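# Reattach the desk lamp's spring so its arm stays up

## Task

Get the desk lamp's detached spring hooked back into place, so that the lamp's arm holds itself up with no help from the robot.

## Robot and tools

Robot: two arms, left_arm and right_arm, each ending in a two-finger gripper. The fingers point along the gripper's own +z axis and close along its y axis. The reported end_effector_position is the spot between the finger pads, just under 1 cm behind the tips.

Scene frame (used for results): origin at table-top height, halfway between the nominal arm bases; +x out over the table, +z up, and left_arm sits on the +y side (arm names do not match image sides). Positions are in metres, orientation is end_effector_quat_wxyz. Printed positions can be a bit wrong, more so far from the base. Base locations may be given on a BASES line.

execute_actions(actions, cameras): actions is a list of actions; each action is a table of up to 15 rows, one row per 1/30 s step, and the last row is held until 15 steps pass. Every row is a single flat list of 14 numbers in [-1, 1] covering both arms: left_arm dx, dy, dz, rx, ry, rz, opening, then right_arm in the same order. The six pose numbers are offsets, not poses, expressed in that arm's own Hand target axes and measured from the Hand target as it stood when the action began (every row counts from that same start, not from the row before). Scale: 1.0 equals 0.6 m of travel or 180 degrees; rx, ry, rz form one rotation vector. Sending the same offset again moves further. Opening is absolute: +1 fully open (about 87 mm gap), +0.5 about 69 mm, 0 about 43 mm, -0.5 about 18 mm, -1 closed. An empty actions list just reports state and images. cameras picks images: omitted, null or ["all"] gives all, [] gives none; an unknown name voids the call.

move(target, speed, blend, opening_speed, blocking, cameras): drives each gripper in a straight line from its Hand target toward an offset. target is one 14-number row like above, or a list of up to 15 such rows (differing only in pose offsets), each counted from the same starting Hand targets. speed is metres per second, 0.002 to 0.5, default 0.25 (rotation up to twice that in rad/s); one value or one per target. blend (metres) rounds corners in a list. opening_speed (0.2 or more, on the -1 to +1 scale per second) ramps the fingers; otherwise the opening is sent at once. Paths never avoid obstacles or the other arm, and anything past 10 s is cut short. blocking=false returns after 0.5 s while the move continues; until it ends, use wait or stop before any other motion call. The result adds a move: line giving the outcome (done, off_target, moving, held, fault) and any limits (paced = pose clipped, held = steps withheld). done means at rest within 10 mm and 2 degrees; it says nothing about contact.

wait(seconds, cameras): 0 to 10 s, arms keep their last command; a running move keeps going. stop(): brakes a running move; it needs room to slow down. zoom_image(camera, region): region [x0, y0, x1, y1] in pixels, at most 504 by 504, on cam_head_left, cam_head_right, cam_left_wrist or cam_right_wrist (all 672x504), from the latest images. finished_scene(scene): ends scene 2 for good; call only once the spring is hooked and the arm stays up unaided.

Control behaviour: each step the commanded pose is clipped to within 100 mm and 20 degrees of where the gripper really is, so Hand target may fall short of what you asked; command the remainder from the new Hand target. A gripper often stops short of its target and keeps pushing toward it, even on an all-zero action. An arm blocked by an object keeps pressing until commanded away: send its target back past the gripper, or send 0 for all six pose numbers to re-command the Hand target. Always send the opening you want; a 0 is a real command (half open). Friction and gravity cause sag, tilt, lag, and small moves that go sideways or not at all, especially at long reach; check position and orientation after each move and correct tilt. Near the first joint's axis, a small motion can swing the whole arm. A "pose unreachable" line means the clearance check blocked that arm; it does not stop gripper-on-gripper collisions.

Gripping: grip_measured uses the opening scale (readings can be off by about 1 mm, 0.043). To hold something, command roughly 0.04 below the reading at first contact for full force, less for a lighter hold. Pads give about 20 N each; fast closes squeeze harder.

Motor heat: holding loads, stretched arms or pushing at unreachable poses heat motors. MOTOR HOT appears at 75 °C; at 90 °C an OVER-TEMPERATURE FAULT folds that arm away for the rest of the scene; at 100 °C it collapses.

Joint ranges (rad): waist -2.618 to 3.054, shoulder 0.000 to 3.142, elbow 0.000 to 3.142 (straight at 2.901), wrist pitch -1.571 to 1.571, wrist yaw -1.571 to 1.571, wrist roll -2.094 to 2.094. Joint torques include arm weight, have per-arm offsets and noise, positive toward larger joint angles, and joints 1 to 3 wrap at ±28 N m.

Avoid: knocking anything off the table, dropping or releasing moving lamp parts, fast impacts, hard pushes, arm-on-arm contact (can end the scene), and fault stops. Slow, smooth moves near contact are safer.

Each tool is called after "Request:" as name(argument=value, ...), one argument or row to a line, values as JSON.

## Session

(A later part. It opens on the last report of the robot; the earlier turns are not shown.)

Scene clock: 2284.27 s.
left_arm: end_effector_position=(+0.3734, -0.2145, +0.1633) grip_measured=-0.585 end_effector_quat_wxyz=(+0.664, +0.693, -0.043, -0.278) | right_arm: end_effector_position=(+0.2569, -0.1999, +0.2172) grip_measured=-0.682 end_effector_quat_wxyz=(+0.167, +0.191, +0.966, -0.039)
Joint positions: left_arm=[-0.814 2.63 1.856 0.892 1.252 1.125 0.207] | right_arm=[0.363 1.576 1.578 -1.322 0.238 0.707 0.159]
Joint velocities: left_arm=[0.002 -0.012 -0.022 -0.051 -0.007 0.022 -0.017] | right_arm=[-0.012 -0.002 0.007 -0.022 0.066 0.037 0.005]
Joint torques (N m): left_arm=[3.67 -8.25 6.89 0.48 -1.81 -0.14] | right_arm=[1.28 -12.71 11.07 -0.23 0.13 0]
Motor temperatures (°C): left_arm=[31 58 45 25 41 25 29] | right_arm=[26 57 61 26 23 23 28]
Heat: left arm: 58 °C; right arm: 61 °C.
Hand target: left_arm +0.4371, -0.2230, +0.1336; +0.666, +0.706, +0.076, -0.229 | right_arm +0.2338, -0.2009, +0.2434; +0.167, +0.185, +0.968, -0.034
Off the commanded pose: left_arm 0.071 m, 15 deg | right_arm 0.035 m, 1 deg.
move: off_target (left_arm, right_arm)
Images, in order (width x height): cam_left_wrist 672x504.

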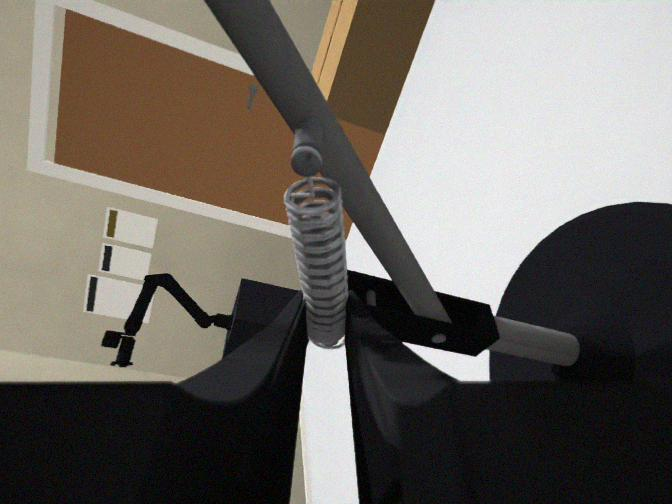

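Request:
move(
  target=[0.0297, 0.0010, 0.0017, 0, 0, 0, -0.74, 0, 0, 0, 0, 0, 0, -0.73],
  speed=0.03,
  cameras=["cam_left_wrist"],
)

Request:
zoom_image(
  camera="cam_left_wrist",
  region=[285, 245, 405, 365],
)

Request:
zoom_image(
  camera="cam_left_wrist",
  region=[300, 325, 355, 360],
)

Scene clock: 2301.70 s.
left_arm: end_effector_position=(+0.3761, -0.2203, +0.1616) grip_measured=-0.585 end_effector_quat_wxyz=(+0.668, +0.688, -0.065, -0.276) | right_arm: end_effector_position=(+0.2577, -0.2014, +0.2174) grip_measured=-0.682 end_effector_quat_wxyz=(+0.170, +0.192, +0.966, -0.043)
Joint positions: left_arm=[-0.814 2.685 1.937 0.901 1.277 1.126 0.207] | right_arm=[0.363 1.576 1.578 -1.321 0.248 0.707 0.159]
Joint velocities: left_arm=[-0.007 0.002 -0.022 0.022 -0.037 -0.007 -0.017] | right_arm=[0.007 -0.002 0.002 0.022 -0.037 0.022 -0.005]
Joint torques (N m): left_arm=[5.16 -8.2 6.68 0.29 -1.91 -0.29] | right_arm=[1.28 -12.7 11.08 -0.25 0.03 0.01]
Motor temperatures (°C): left_arm=[30 59 44 25 42 25 29] | right_arm=[26 57 61 26 23 23 28]
Heat: left arm: 59 °C; right arm: 61 °C.
Hand target: left_arm +0.4528, -0.2273, +0.1266; +0.666, +0.706, +0.075, -0.229 | right_arm +0.2339, -0.2009, +0.2434; +0.167, +0.185, +0.968, -0.034
Off the commanded pose: left_arm 0.085 m, 17 deg | right_arm 0.035 m, 1 deg.
move: off_target (left_arm, right_arm)
Images, in order (width x height): cam_left_wrist 672x504.

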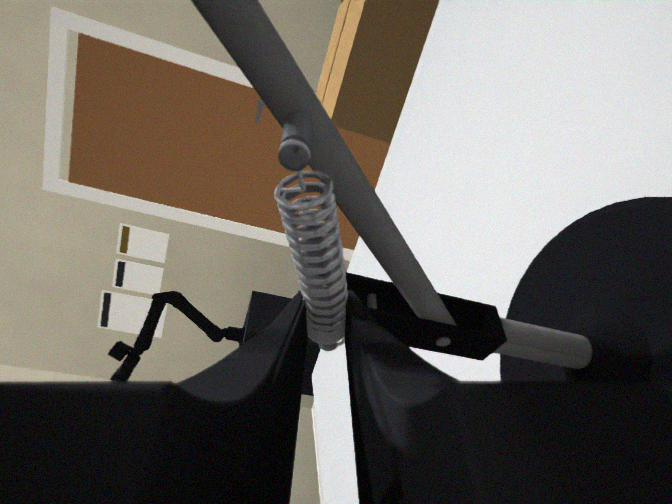

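Scaled by 4.200 from the camera's 672x504 image, which has a finer 960x720 frame.

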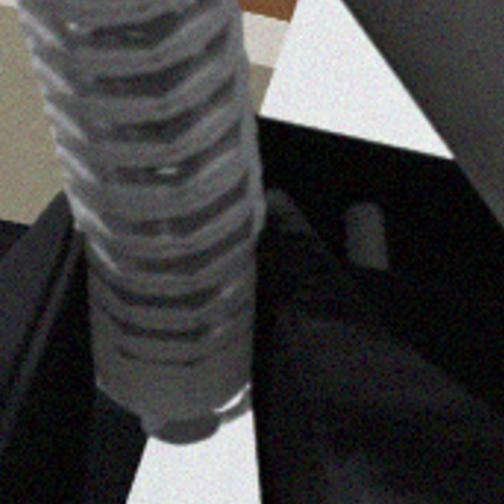

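Scaled by 9.164 from the camera's 672x504 image, which has a finer 960x720 frame.

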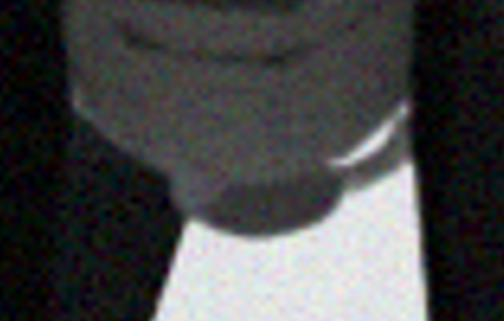

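Request:
zoom_image(
  camera="cam_left_wrist",
  region=[308, 330, 350, 354],
)

Request:
execute_actions(
  actions=[],
  cameras=["cam_right_wrist"],
)

Request:
zoom_image(
  camera="cam_right_wrist",
  region=[200, 0, 360, 160],
)

Scaled by 12.000 from the camera's 672x504 image, which has a finer 960x720 frame.

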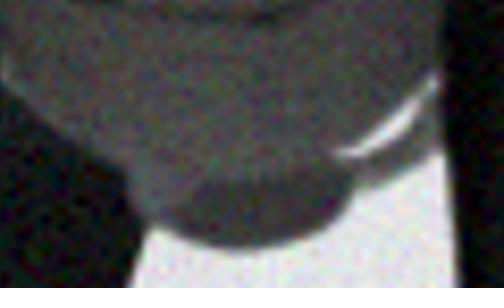

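Scene clock: 2328.63 s.
left_arm: end_effector_position=(+0.3761, -0.2203, +0.1615) grip_measured=-0.585 end_effector_quat_wxyz=(+0.668, +0.688, -0.064, -0.276) | right_arm: end_effector_position=(+0.2577, -0.2014, +0.2174) grip_measured=-0.682 end_effector_quat_wxyz=(+0.170, +0.192, +0.966, -0.043)
Joint positions: left_arm=[-0.814 2.685 1.938 0.9 1.277 1.126 0.207] | right_arm=[0.363 1.576 1.578 -1.321 0.248 0.707 0.159]
Joint velocities: left_arm=[0.007 -0.002 0.017 -0.007 0.022 -0.022 0.008] | right_arm=[0.017 0.012 0.017 0.022 -0.051 0.007 0.009]
Joint torques (N m): left_arm=[5.16 -8.2 6.67 0.31 -1.9 -0.28] | right_arm=[1.26 -12.71 11.07 -0.25 0.03 0]
Motor temperatures (°C): left_arm=[31 58 46 24 43 25 29] | right_arm=[26 59 61 26 23 23 28]
Heat: left arm: 58 °C; right arm: 61 °C.
Hand target: left_arm +0.4528, -0.2272, +0.1265; +0.666, +0.706, +0.076, -0.229 | right_arm +0.2339, -0.2009, +0.2434; +0.167, +0.185, +0.968, -0.034
Tool commands: left_gripper/opening=-0.74 right_gripper/opening=-0.73
Off the commanded pose: left_arm 0.085 m, 17 deg | right_arm 0.035 m, 1 deg.
Images, in order (width x height): cam_right_wrist 672x504.

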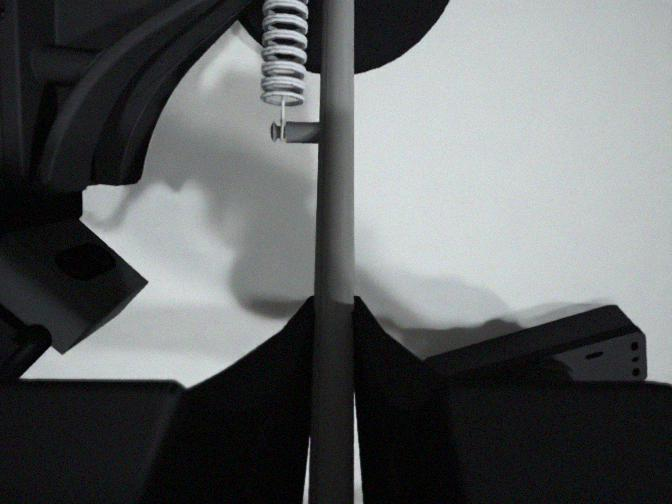

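Scaled by 3.150 from the camera's 672x504 image, which has a finer 960x720 frame.

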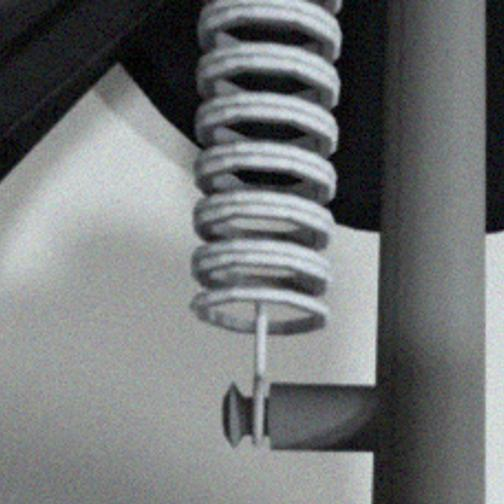

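Request:
move(
  target=[-0.0320, 0.0045, 0.0060, 0, 0, 0, -0.74, 0, 0, 0, 0, 0, 0, -0.73],
  speed=0.03,
  cameras=["cam_left_wrist", "cam_right_wrist"],
)

Request:
zoom_image(
  camera="cam_left_wrist",
  region=[285, 245, 405, 365],
)

Request:
zoom_image(
  camera="cam_left_wrist",
  region=[300, 325, 355, 360],
)

Scene clock: 2344.07 s.
left_arm: end_effector_position=(+0.3730, -0.2192, +0.1585) grip_measured=-0.585 end_effector_quat_wxyz=(+0.673, +0.686, -0.058, -0.272) | right_arm: end_effector_position=(+0.2578, -0.2014, +0.2174) grip_measured=-0.682 end_effector_quat_wxyz=(+0.170, +0.192, +0.966, -0.043)
Joint positions: left_arm=[-0.819 2.677 1.894 0.955 1.253 1.107 0.207] | right_arm=[0.363 1.576 1.578 -1.32 0.248 0.707 0.159]
Joint velocities: left_arm=[-0.002 -0.002 -0.022 -0.037 -0.051 0.007 -0.011] | right_arm=[0.002 -0.007 0.002 0.051 -0.007 -0.081 -0.019]
Joint torques (N m): left_arm=[3.63 -10.3 6.27 0.12 -1.84 -0.3] | right_arm=[1.25 -12.71 11.07 -0.25 0.02 0.01]
Motor temperatures (°C): left_arm=[31 58 46 24 44 25 29] | right_arm=[26 60 60 26 23 23 28]
Heat: left arm: 58 °C; right arm: 60 °C.
Hand target: left_arm +0.4360, -0.2276, +0.1371; +0.666, +0.706, +0.075, -0.229 | right_arm +0.2339, -0.2009, +0.2434; +0.167, +0.185, +0.968, -0.034
Off the commanded pose: left_arm 0.067 m, 16 deg | right_arm 0.035 m, 1 deg.
move: off_target (left_arm, right_arm)
Images, in order (width x height): cam_left_wrist 672x504, cam_right_wrist 672x504.

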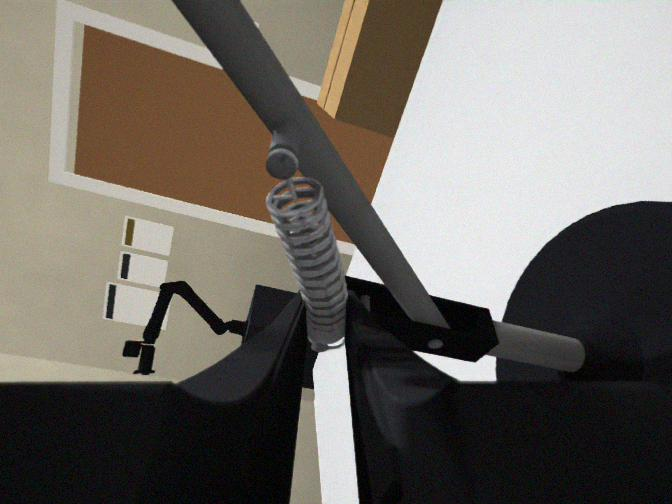

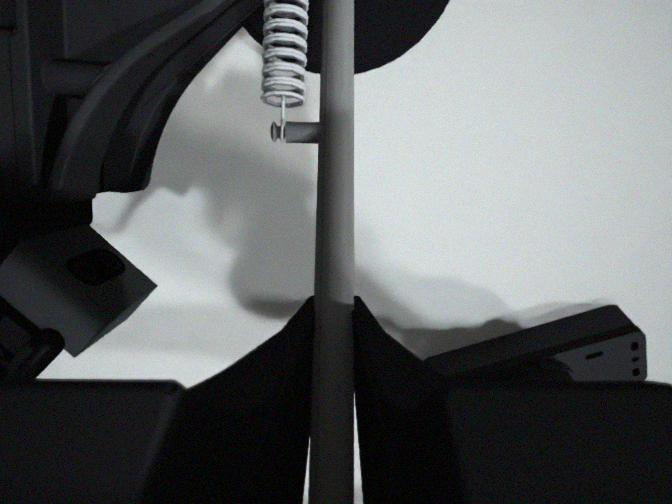

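Scaled by 4.200 from the camera's 672x504 image, which has a finer 960x720 frame.

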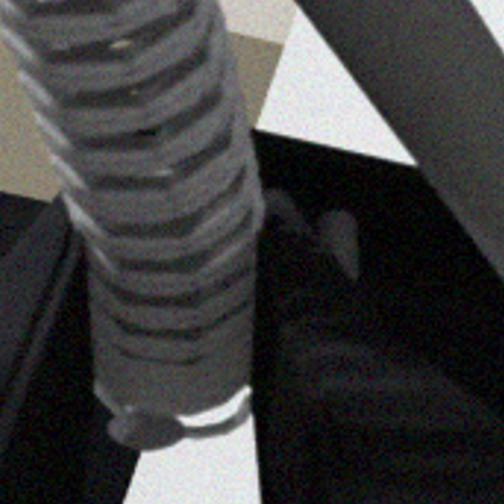

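Scaled by 9.164 from the camera's 672x504 image, which has a finer 960x720 frame.

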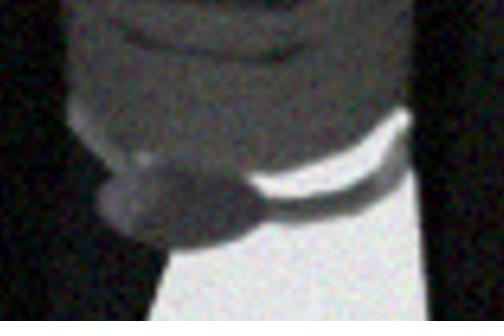

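Request:
move(
  target=[-0.0203, 0.0062, -0.0030, 0, 0, 0, -0.74, 0, 0, 0, 0, 0, 0, -0.73],
  speed=0.03,
  cameras=["cam_left_wrist", "cam_right_wrist"],
)

Request:
zoom_image(
  camera="cam_left_wrist",
  region=[285, 245, 405, 365],
)

Request:
zoom_image(
  camera="cam_left_wrist",
  region=[300, 325, 355, 360],
)

Scene clock: 2352.93 s.
left_arm: end_effector_position=(+0.3725, -0.2191, +0.1591) grip_measured=-0.585 end_effector_quat_wxyz=(+0.672, +0.687, -0.041, -0.273) | right_arm: end_effector_position=(+0.2578, -0.2014, +0.2174) grip_measured=-0.682 end_effector_quat_wxyz=(+0.170, +0.192, +0.966, -0.043)
Joint positions: left_arm=[-0.823 2.655 1.863 0.946 1.227 1.099 0.207] | right_arm=[0.363 1.576 1.578 -1.32 0.248 0.707 0.159]
Joint velocities: left_arm=[0.007 -0.002 -0.007 0.007 -0.095 0.007 0.005] | right_arm=[-0.007 -0.012 -0.002 -0.022 -0.051 -0.007 -0.005]
Joint torques (N m): left_arm=[3.17 -11.49 5.78 0.19 -1.68 -0.19] | right_arm=[1.26 -12.7 11.08 -0.25 0.02 0.01]
Motor temperatures (°C): left_arm=[31 59 46 24 44 25 29] | right_arm=[26 60 60 26 23 23 28]
Heat: left arm: 59 °C; right arm: 60 °C.
Hand target: left_arm +0.4272, -0.2240, +0.1454; +0.666, +0.706, +0.076, -0.229 | right_arm +0.2339, -0.2009, +0.2434; +0.167, +0.185, +0.968, -0.034
Off the commanded pose: left_arm 0.056 m, 14 deg | right_arm 0.035 m, 1 deg.
move: off_target (left_arm, right_arm)
Images, in order (width x height): cam_left_wrist 672x504, cam_right_wrist 672x504.

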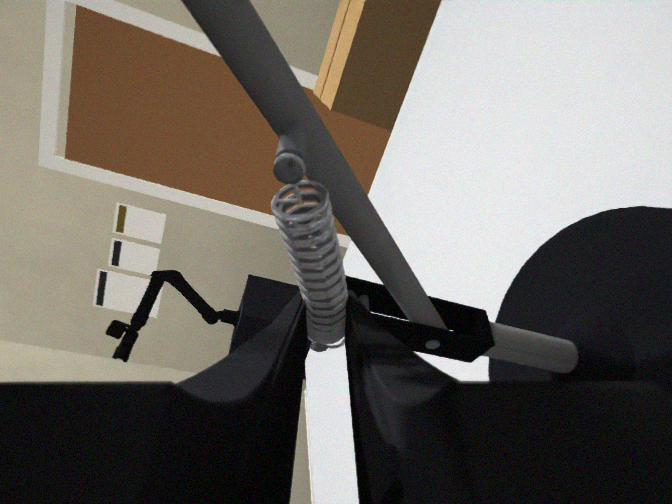

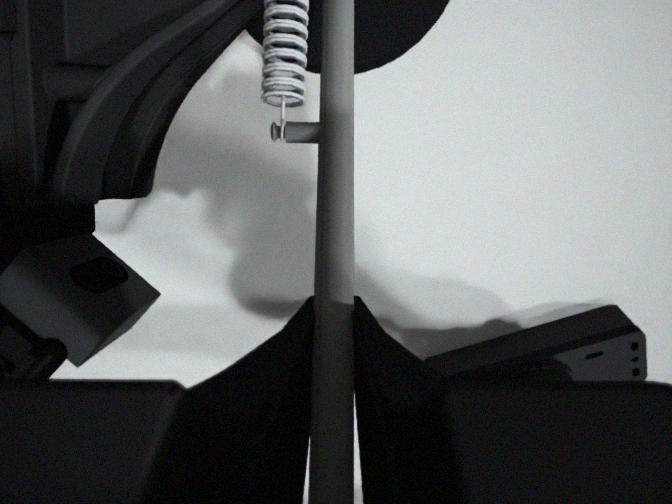

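Scaled by 4.200 from the camera's 672x504 image, which has a finer 960x720 frame.

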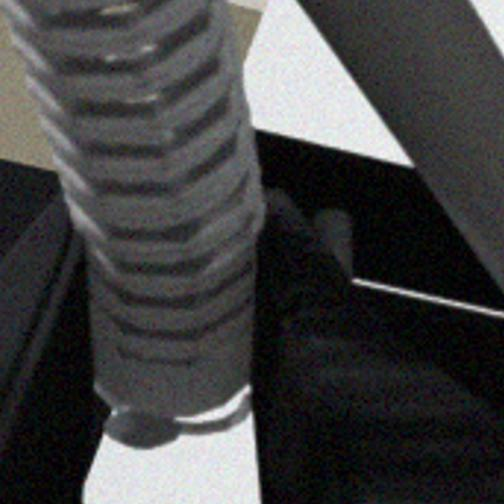

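Scaled by 9.164 from the camera's 672x504 image, which has a finer 960x720 frame.

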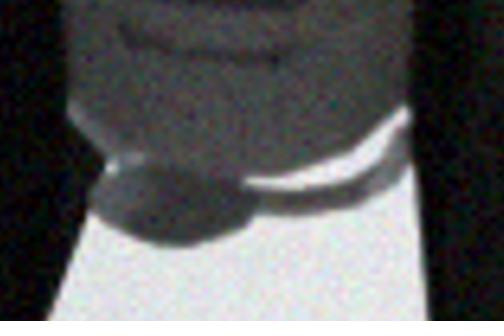

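Request:
move(
  target=[-0.0252, -0.0010, -0.0058, 0, 0, 0, -0.74, 0, 0, 0, 0, 0, 0, -0.73],
  speed=0.03,
  cameras=["cam_left_wrist", "cam_right_wrist"],
)

Request:
zoom_image(
  camera="cam_left_wrist",
  region=[285, 245, 405, 365],
)

Request:
zoom_image(
  camera="cam_left_wrist",
  region=[300, 325, 355, 360],
)

Scene clock: 2360.50 s.
left_arm: end_effector_position=(+0.3726, -0.2184, +0.1616) grip_measured=-0.585 end_effector_quat_wxyz=(+0.670, +0.693, -0.017, -0.268) | right_arm: end_effector_position=(+0.2578, -0.2014, +0.2174) grip_measured=-0.682 end_effector_quat_wxyz=(+0.170, +0.192, +0.966, -0.043)
Joint positions: left_arm=[-0.829 2.61 1.813 0.904 1.183 1.117 0.207] | right_arm=[0.363 1.576 1.578 -1.32 0.248 0.707 0.159]
Joint velocities: left_arm=[-0.007 0.002 0.002 0.051 0.022 -0.022 0.005] | right_arm=[0.012 -0.032 0.007 -0.051 -0.051 -0.007 0.005]
Joint torques (N m): left_arm=[2.54 -12.19 4.59 0.52 -1.4 -0.17] | right_arm=[1.25 -12.7 11.07 -0.25 0.03 0.01]
Motor temperatures (°C): left_arm=[30 59 45 24 43 25 29] | right_arm=[26 60 60 26 23 23 28]
Heat: left arm: 59 °C; right arm: 60 °C.
Hand target: left_arm +0.4146, -0.2177, +0.1516; +0.666, +0.706, +0.076, -0.229 | right_arm +0.2339, -0.2009, +0.2434; +0.167, +0.185, +0.968, -0.034
Off the commanded pose: left_arm 0.043 m, 12 deg | right_arm 0.035 m, 1 deg.
move: off_target (left_arm, right_arm)
Images, in order (width x height): cam_left_wrist 672x504, cam_right_wrist 672x504.

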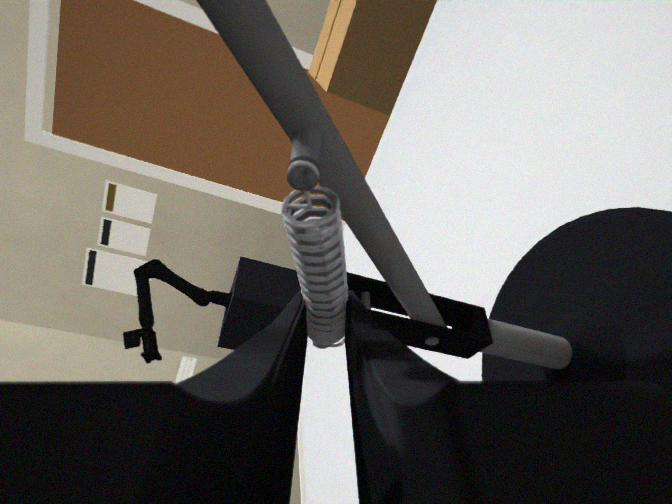

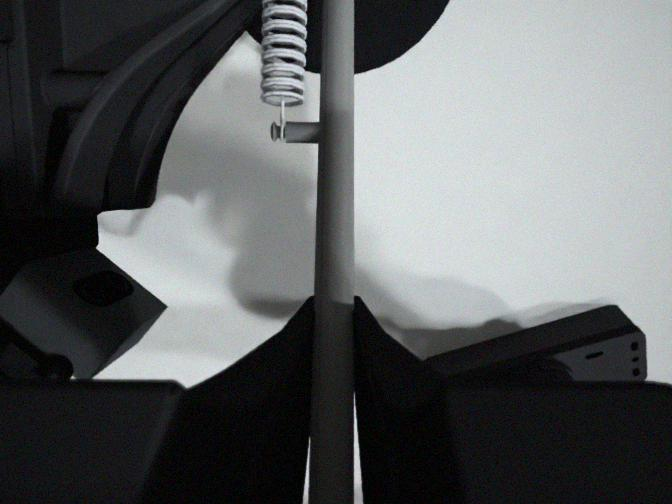

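Scaled by 4.200 from the camera's 672x504 image, which has a finer 960x720 frame.

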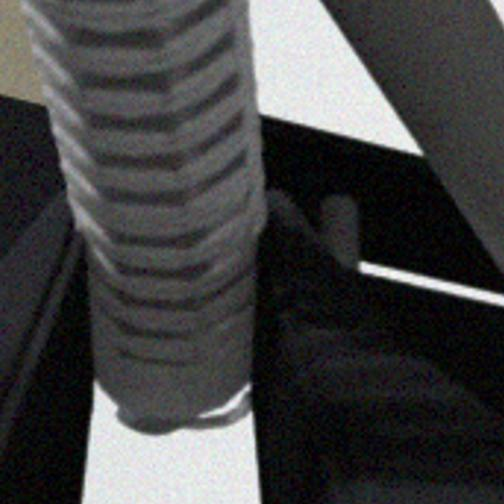

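Scaled by 9.164 from the camera's 672x504 image, which has a finer 960x720 frame.

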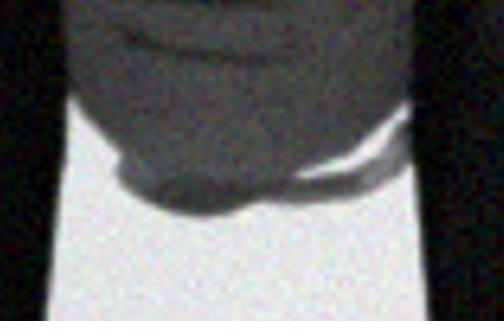

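Request:
move(
  target=[-0.0102, -0.0030, 0.0102, 0.0141, -0.0302, 0.0003, -0.74, 0, 0, 0, 0, 0, 0, -0.73],
  speed=0.03,
  cameras=["cam_left_wrist", "cam_right_wrist"],
)

Request:
zoom_image(
  camera="cam_left_wrist",
  region=[285, 245, 405, 365],
)

Request:
zoom_image(
  camera="cam_left_wrist",
  region=[300, 325, 355, 360],
)

Scene clock: 2378.70 s.
left_arm: end_effector_position=(+0.3694, -0.2223, +0.1642) grip_measured=-0.585 end_effector_quat_wxyz=(+0.645, +0.704, -0.016, -0.297) | right_arm: end_effector_position=(+0.2566, -0.2023, +0.2173) grip_measured=-0.682 end_effector_quat_wxyz=(+0.168, +0.192, +0.966, -0.046)
Joint positions: left_arm=[-0.83 2.607 1.88 0.752 1.233 1.139 0.207] | right_arm=[0.363 1.576 1.578 -1.326 0.251 0.707 0.159]
Joint velocities: left_arm=[0.007 0.007 0.002 -0.11 0.022 -0.022 0.005] | right_arm=[-0.002 -0.017 0.007 0.037 -0.022 -0.037 0.022]
Joint torques (N m): left_arm=[2.78 -9.43 7.5 1.02 -0.92 -0.1] | right_arm=[1.25 -12.7 11.04 -0.21 -0.01 0.01]
Motor temperatures (°C): left_arm=[30 61 44 25 42 25 29] | right_arm=[26 60 60 26 23 23 28]
Heat: left arm: 61 °C; right arm: 60 °C.
Hand target: left_arm +0.4070, -0.2222, +0.1522; +0.653, +0.709, +0.039, -0.264 | right_arm +0.2339, -0.2009, +0.2434; +0.167, +0.185, +0.968, -0.034
Off the commanded pose: left_arm 0.039 m, 7 deg | right_arm 0.035 m, 2 deg.
move: off_target (left_arm, right_arm)
Images, in order (width x height): cam_left_wrist 672x504, cam_right_wrist 672x504.

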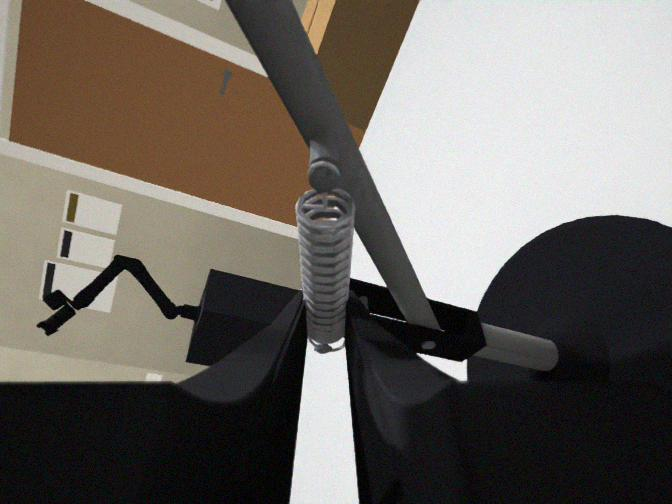

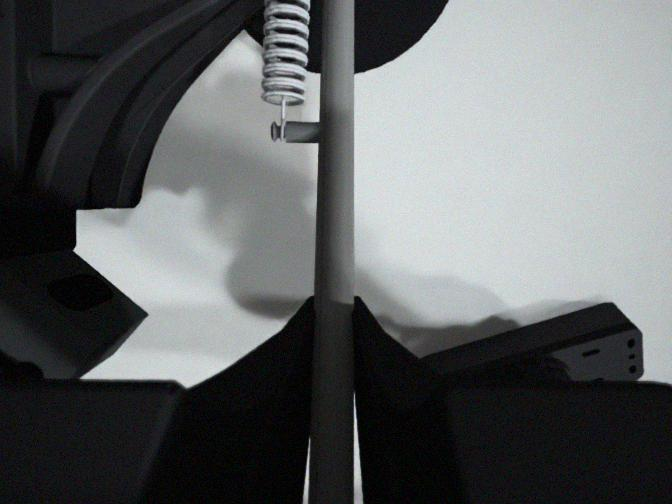

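Scaled by 4.200 from the camera's 672x504 image, which has a finer 960x720 frame.

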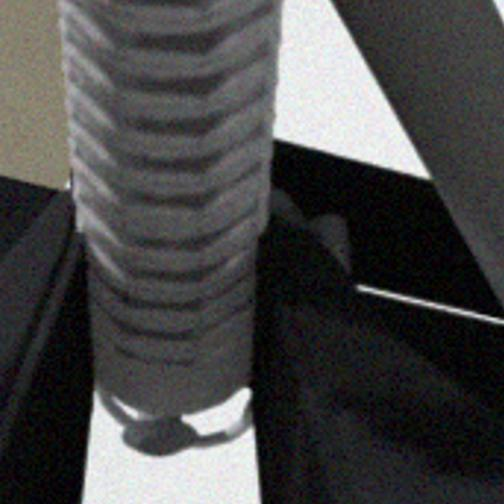

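Scaled by 9.164 from the camera's 672x504 image, which has a finer 960x720 frame.

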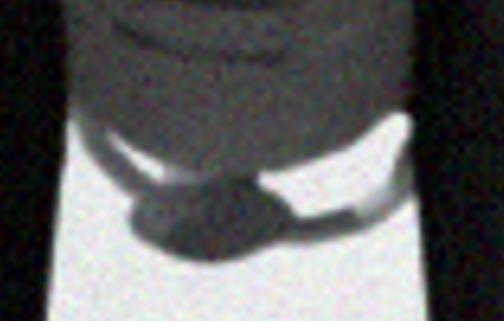

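Request:
move(
  target=[-0.0100, -0.0050, -0.0065, 0, 0, 0, -0.74, 0, 0, 0, 0, 0, 0, -0.73],
  speed=0.03,
  cameras=["cam_left_wrist", "cam_right_wrist"],
)

Request:
zoom_image(
  camera="cam_left_wrist",
  region=[285, 245, 405, 365],
)

Request:
zoom_image(
  camera="cam_left_wrist",
  region=[300, 325, 355, 360],
)

Scene clock: 2392.27 s.
left_arm: end_effector_position=(+0.3697, -0.2210, +0.1632) grip_measured=-0.585 end_effector_quat_wxyz=(+0.648, +0.703, -0.020, -0.292) | right_arm: end_effector_position=(+0.2566, -0.2023, +0.2173) grip_measured=-0.682 end_effector_quat_wxyz=(+0.168, +0.192, +0.966, -0.046)
Joint positions: left_arm=[-0.828 2.607 1.87 0.766 1.234 1.148 0.207] | right_arm=[0.363 1.576 1.578 -1.326 0.251 0.707 0.159]
Joint velocities: left_arm=[0.012 -0.017 -0.012 -0.007 -0.037 -0.007 0.008] | right_arm=[-0.012 0.017 0.002 0.007 -0.095 -0.051 0.012]
Joint torques (N m): left_arm=[2.67 -11.07 4.77 1.12 -0.9 -0.17] | right_arm=[1.26 -12.72 11.03 -0.2 0 0.01]
Motor temperatures (°C): left_arm=[30 63 44 25 40 25 29] | right_arm=[26 59 61 26 23 23 28]
Heat: left arm: 63 °C; right arm: 61 °C.
Hand target: left_arm +0.4020, -0.2164, +0.1522; +0.653, +0.709, +0.039, -0.263 | right_arm +0.2339, -0.2009, +0.2434; +0.167, +0.185, +0.968, -0.034
Off the commanded pose: left_arm 0.034 m, 8 deg | right_arm 0.035 m, 2 deg.
move: off_target (left_arm, right_arm)
Images, in order (width x height): cam_left_wrist 672x504, cam_right_wrist 672x504.

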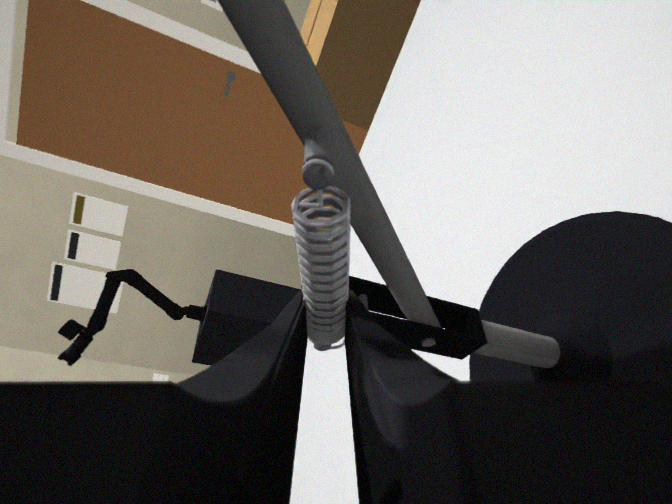

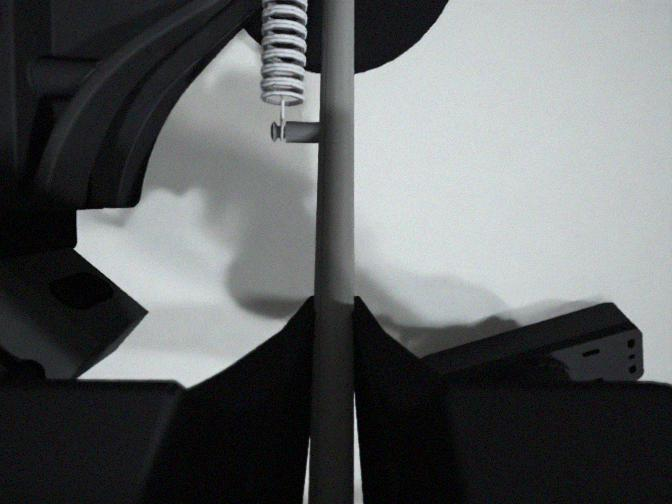

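Scaled by 4.200 from the camera's 672x504 image, which has a finer 960x720 frame.

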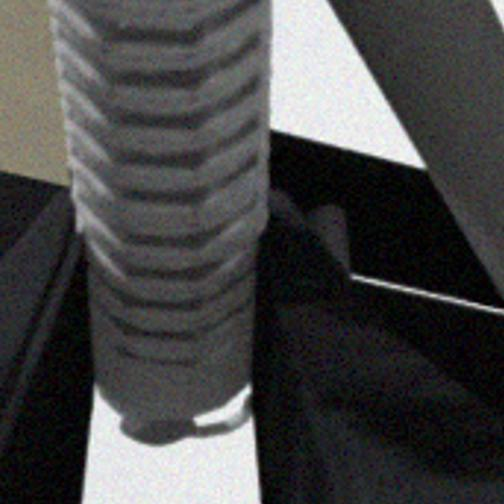

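Scaled by 9.164 from the camera's 672x504 image, which has a finer 960x720 frame.

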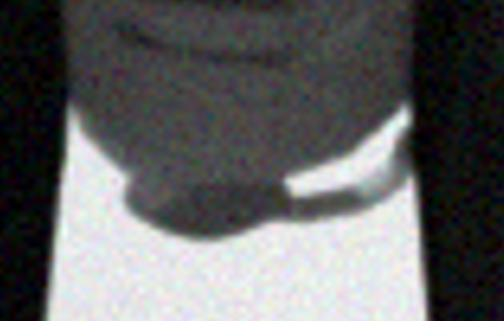

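Request:
move(
  target=[-0.0205, -0.0030, 0.0035, 0, 0, 0, -0.74, 0, 0, 0, 0, 0, 0, -0.73],
  speed=0.03,
  cameras=["cam_left_wrist", "cam_right_wrist"],
)

Request:
zoom_image(
  camera="cam_left_wrist",
  region=[285, 245, 405, 365],
)

Request:
zoom_image(
  camera="cam_left_wrist",
  region=[300, 325, 355, 360],
)

Scene clock: 2402.90 s.
left_arm: end_effector_position=(+0.3701, -0.2192, +0.1619) grip_measured=-0.585 end_effector_quat_wxyz=(+0.658, +0.701, -0.016, -0.275) | right_arm: end_effector_position=(+0.2566, -0.2023, +0.2173) grip_measured=-0.682 end_effector_quat_wxyz=(+0.168, +0.192, +0.966, -0.046)
Joint positions: left_arm=[-0.831 2.593 1.819 0.821 1.196 1.152 0.207] | right_arm=[0.363 1.576 1.578 -1.326 0.251 0.707 0.159]
Joint velocities: left_arm=[-0.007 -0.017 -0.007 -0.051 0.022 -0.007 -0.002] | right_arm=[-0.017 -0.012 -0.007 -0.007 0.022 -0.037 0.005]
Joint torques (N m): left_arm=[1.61 -12.48 4.11 0.89 -0.69 -0.28] | right_arm=[1.24 -12.71 11.07 -0.2 -0.01 0.01]
Motor temperatures (°C): left_arm=[30 66 44 26 40 25 29] | right_arm=[26 59 62 26 23 23 28]
Heat: left arm: 66 °C; right arm: 62 °C.
Hand target: left_arm +0.3899, -0.2148, +0.1557; +0.653, +0.709, +0.039, -0.264 | right_arm +0.2339, -0.2009, +0.2434; +0.167, +0.185, +0.968, -0.034
Off the commanded pose: left_arm 0.021 m, 6 deg | right_arm 0.035 m, 2 deg.
move: off_target (left_arm, right_arm)
Images, in order (width x height): cam_left_wrist 672x504, cam_right_wrist 672x504.

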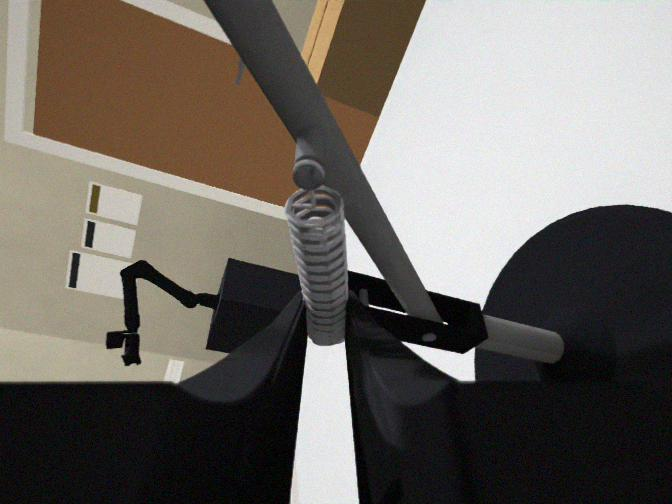

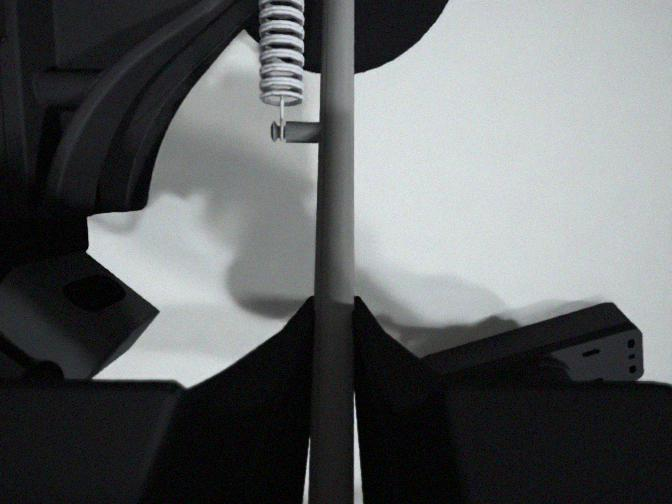

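Scaled by 4.200 from the camera's 672x504 image, which has a finer 960x720 frame.

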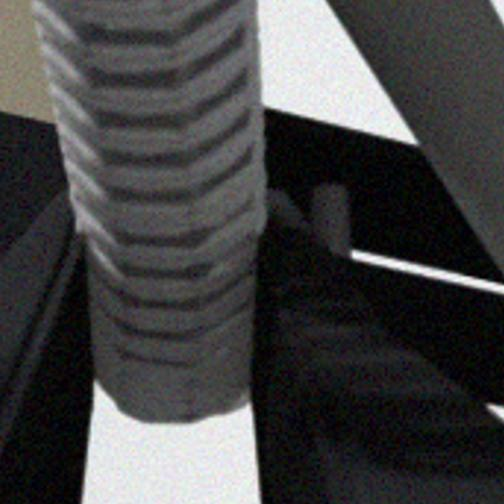

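Scaled by 9.164 from the camera's 672x504 image, which has a finer 960x720 frame.

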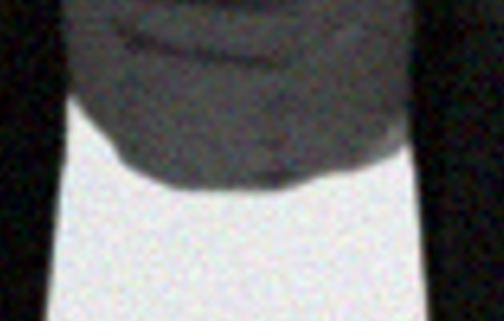

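Request:
zoom_image(
  camera="cam_left_wrist",
  region=[305, 328, 349, 352],
)

Request:
zoom_image(
  camera="cam_left_wrist",
  region=[270, 130, 390, 350],
)

Scaled by 11.455 from the camera's 672x504 image, which has a finer 960x720 frame.

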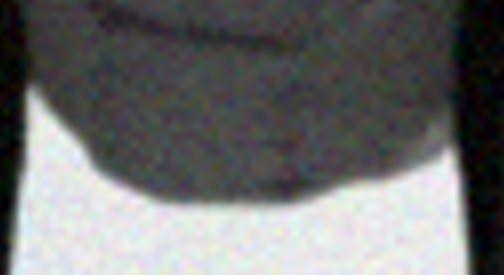

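Scaled by 2.291 from the camera's 672x504 image, which has a finer 960x720 frame.

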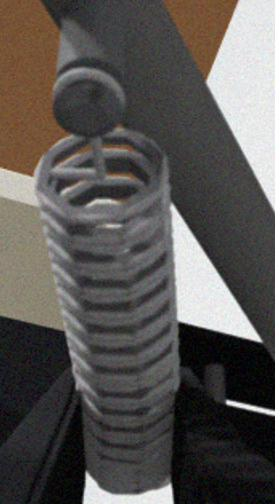

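Request:
move(
  target=[-0.0107, -0.0013, 0.0112, 0.0095, -0.0201, 0.0002, -0.74, 0, 0, 0, 0, 0, 0, -0.73],
  speed=0.03,
  cameras=["cam_left_wrist", "cam_right_wrist"],
)

Request:
zoom_image(
  camera="cam_left_wrist",
  region=[285, 245, 405, 365],
)

Request:
zoom_image(
  camera="cam_left_wrist",
  region=[300, 325, 355, 360],
)

Scene clock: 2439.60 s.
left_arm: end_effector_position=(+0.3680, -0.2205, +0.1637) grip_measured=-0.585 end_effector_quat_wxyz=(+0.649, +0.704, -0.016, -0.289) | right_arm: end_effector_position=(+0.2560, -0.2025, +0.2172) grip_measured=-0.682 end_effector_quat_wxyz=(+0.167, +0.192, +0.966, -0.046)
Joint positions: left_arm=[-0.831 2.592 1.846 0.771 1.22 1.152 0.207] | right_arm=[0.363 1.576 1.578 -1.328 0.251 0.707 0.159]
Joint velocities: left_arm=[-0.002 0.002 -0.012 -0.022 0.007 0.037 0.002] | right_arm=[-0.017 0.007 0.002 0.007 0.007 0.007 0.002]
Joint torques (N m): left_arm=[1.28 -10.77 6.78 0.94 -0.31 -0.2] | right_arm=[1.28 -12.71 11.06 -0.19 -0.01 0.01]
Motor temperatures (°C): left_arm=[29 68 43 26 38 25 29] | right_arm=[26 58 62 26 23 23 28]
Heat: left arm: 68 °C; right arm: 62 °C.
Hand target: left_arm +0.3820, -0.2191, +0.1576; +0.643, +0.710, +0.014, -0.286 | right_arm +0.2338, -0.2009, +0.2434; +0.167, +0.185, +0.968, -0.034
Off the commanded pose: left_arm 0.015 m, 4 deg | right_arm 0.034 m, 2 deg.
move: off_target (left_arm, right_arm)
Images, in order (width x height): cam_left_wrist 672x504, cam_right_wrist 672x504.

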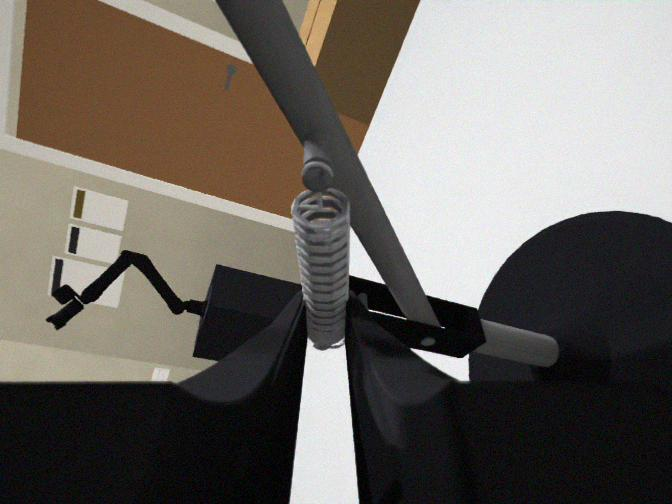

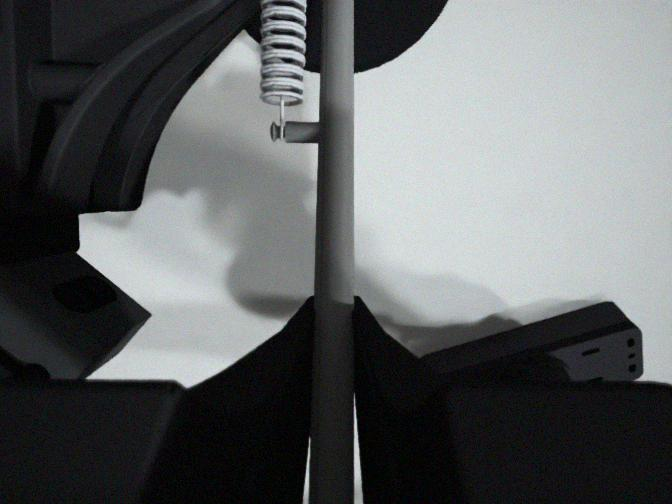

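Scaled by 4.200 from the camera's 672x504 image, which has a finer 960x720 frame.

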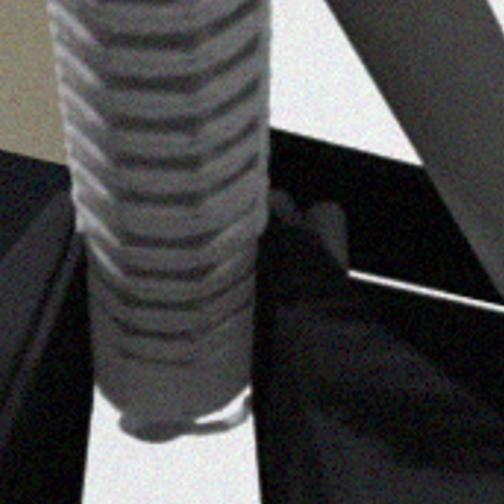

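Scaled by 9.164 from the camera's 672x504 image, which has a finer 960x720 frame.

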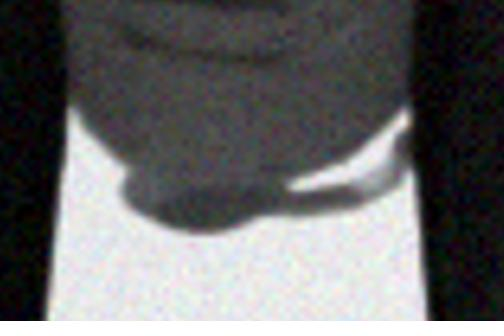

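Request:
execute_actions(
  actions=[],
)

Scene clock: 2453.00 s.
left_arm: end_effector_position=(+0.3680, -0.2205, +0.1636) grip_measured=-0.585 end_effector_quat_wxyz=(+0.648, +0.704, -0.016, -0.289) | right_arm: end_effector_position=(+0.2560, -0.2025, +0.2172) grip_measured=-0.682 end_effector_quat_wxyz=(+0.167, +0.192, +0.966, -0.046)
Joint positions: left_arm=[-0.831 2.592 1.847 0.769 1.22 1.152 0.207] | right_arm=[0.363 1.576 1.578 -1.328 0.251 0.707 0.159]
Joint velocities: left_arm=[0.002 0.007 -0.007 0.022 -0.037 -0.007 0.02] | right_arm=[0.007 -0.022 0.007 -0.051 0.051 0.022 -0.002]
Joint torques (N m): left_arm=[1.26 -10.8 6.72 0.95 -0.31 -0.2] | right_arm=[1.25 -12.72 11.06 -0.19 0 0]
Motor temperatures (°C): left_arm=[29 66 43 26 37 25 29] | right_arm=[26 58 63 26 23 23 28]
Heat: left arm: 66 °C; right arm: 63 °C.
Hand target: left_arm +0.3820, -0.2191, +0.1575; +0.643, +0.710, +0.014, -0.286 | right_arm +0.2338, -0.2009, +0.2434; +0.167, +0.185, +0.968, -0.034
Tool commands: left_gripper/opening=-0.74 right_gripper/opening=-0.73
Off the commanded pose: left_arm 0.015 m, 4 deg | right_arm 0.034 m, 2 deg.

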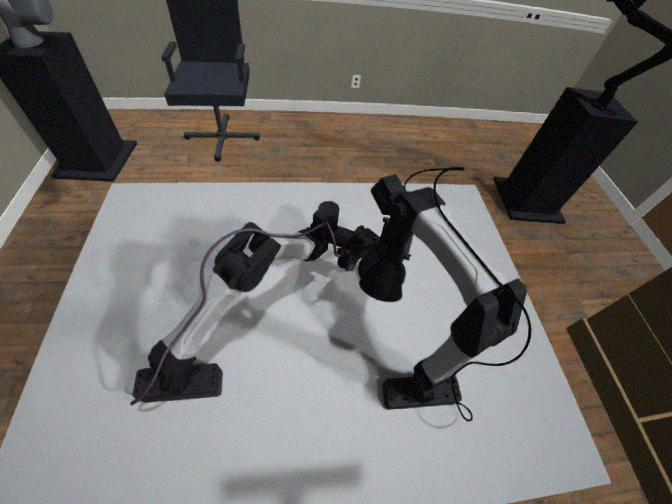

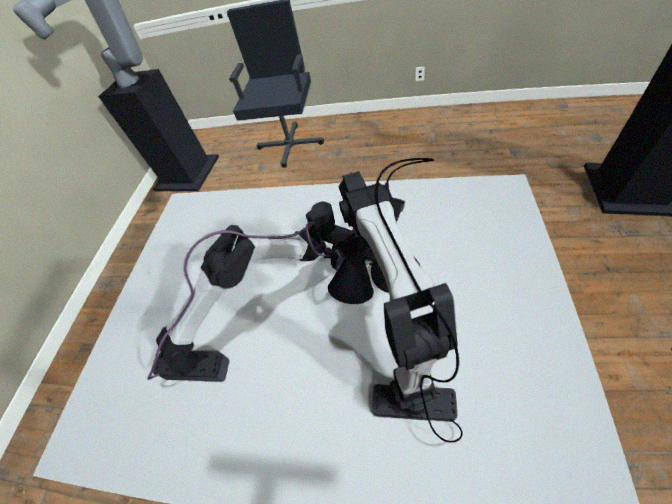

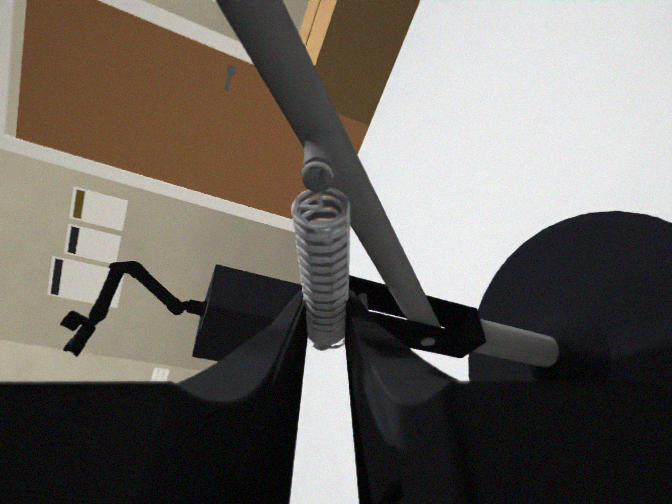

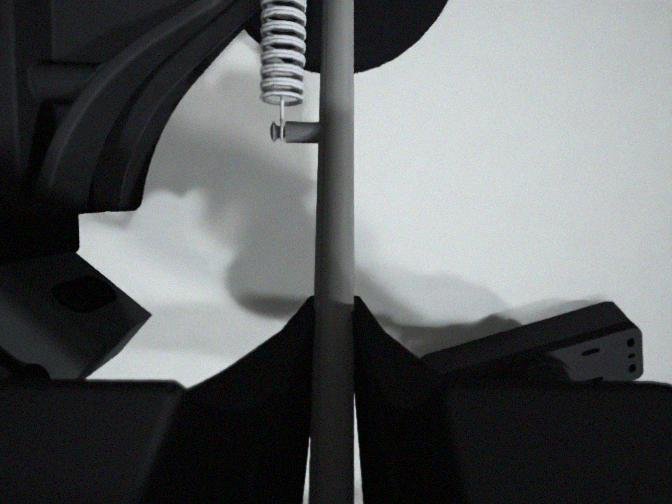

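Request:
zoom_image(
  camera="cam_left_wrist",
  region=[285, 285, 365, 365],
)

Request:
zoom_image(
  camera="cam_right_wrist",
  region=[220, 0, 380, 160],
)

Scaled by 6.300 from the camera's 672x504 image, which has a finer 960x720 frame.

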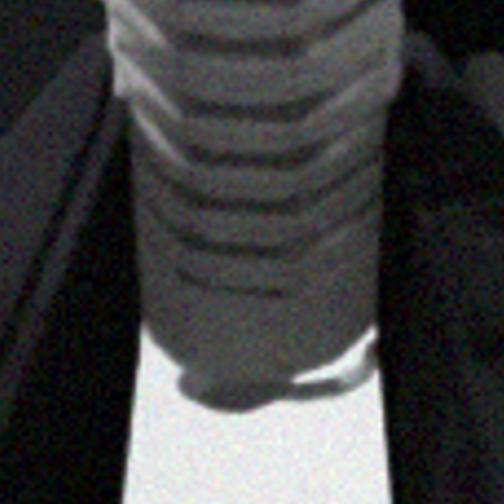

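Scaled by 3.150 from the camera's 672x504 image, which has a finer 960x720 frame.

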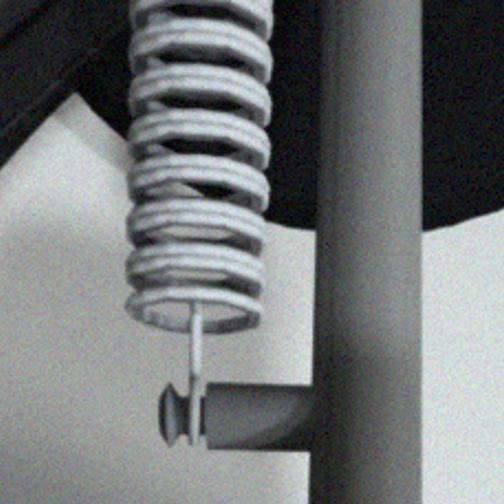

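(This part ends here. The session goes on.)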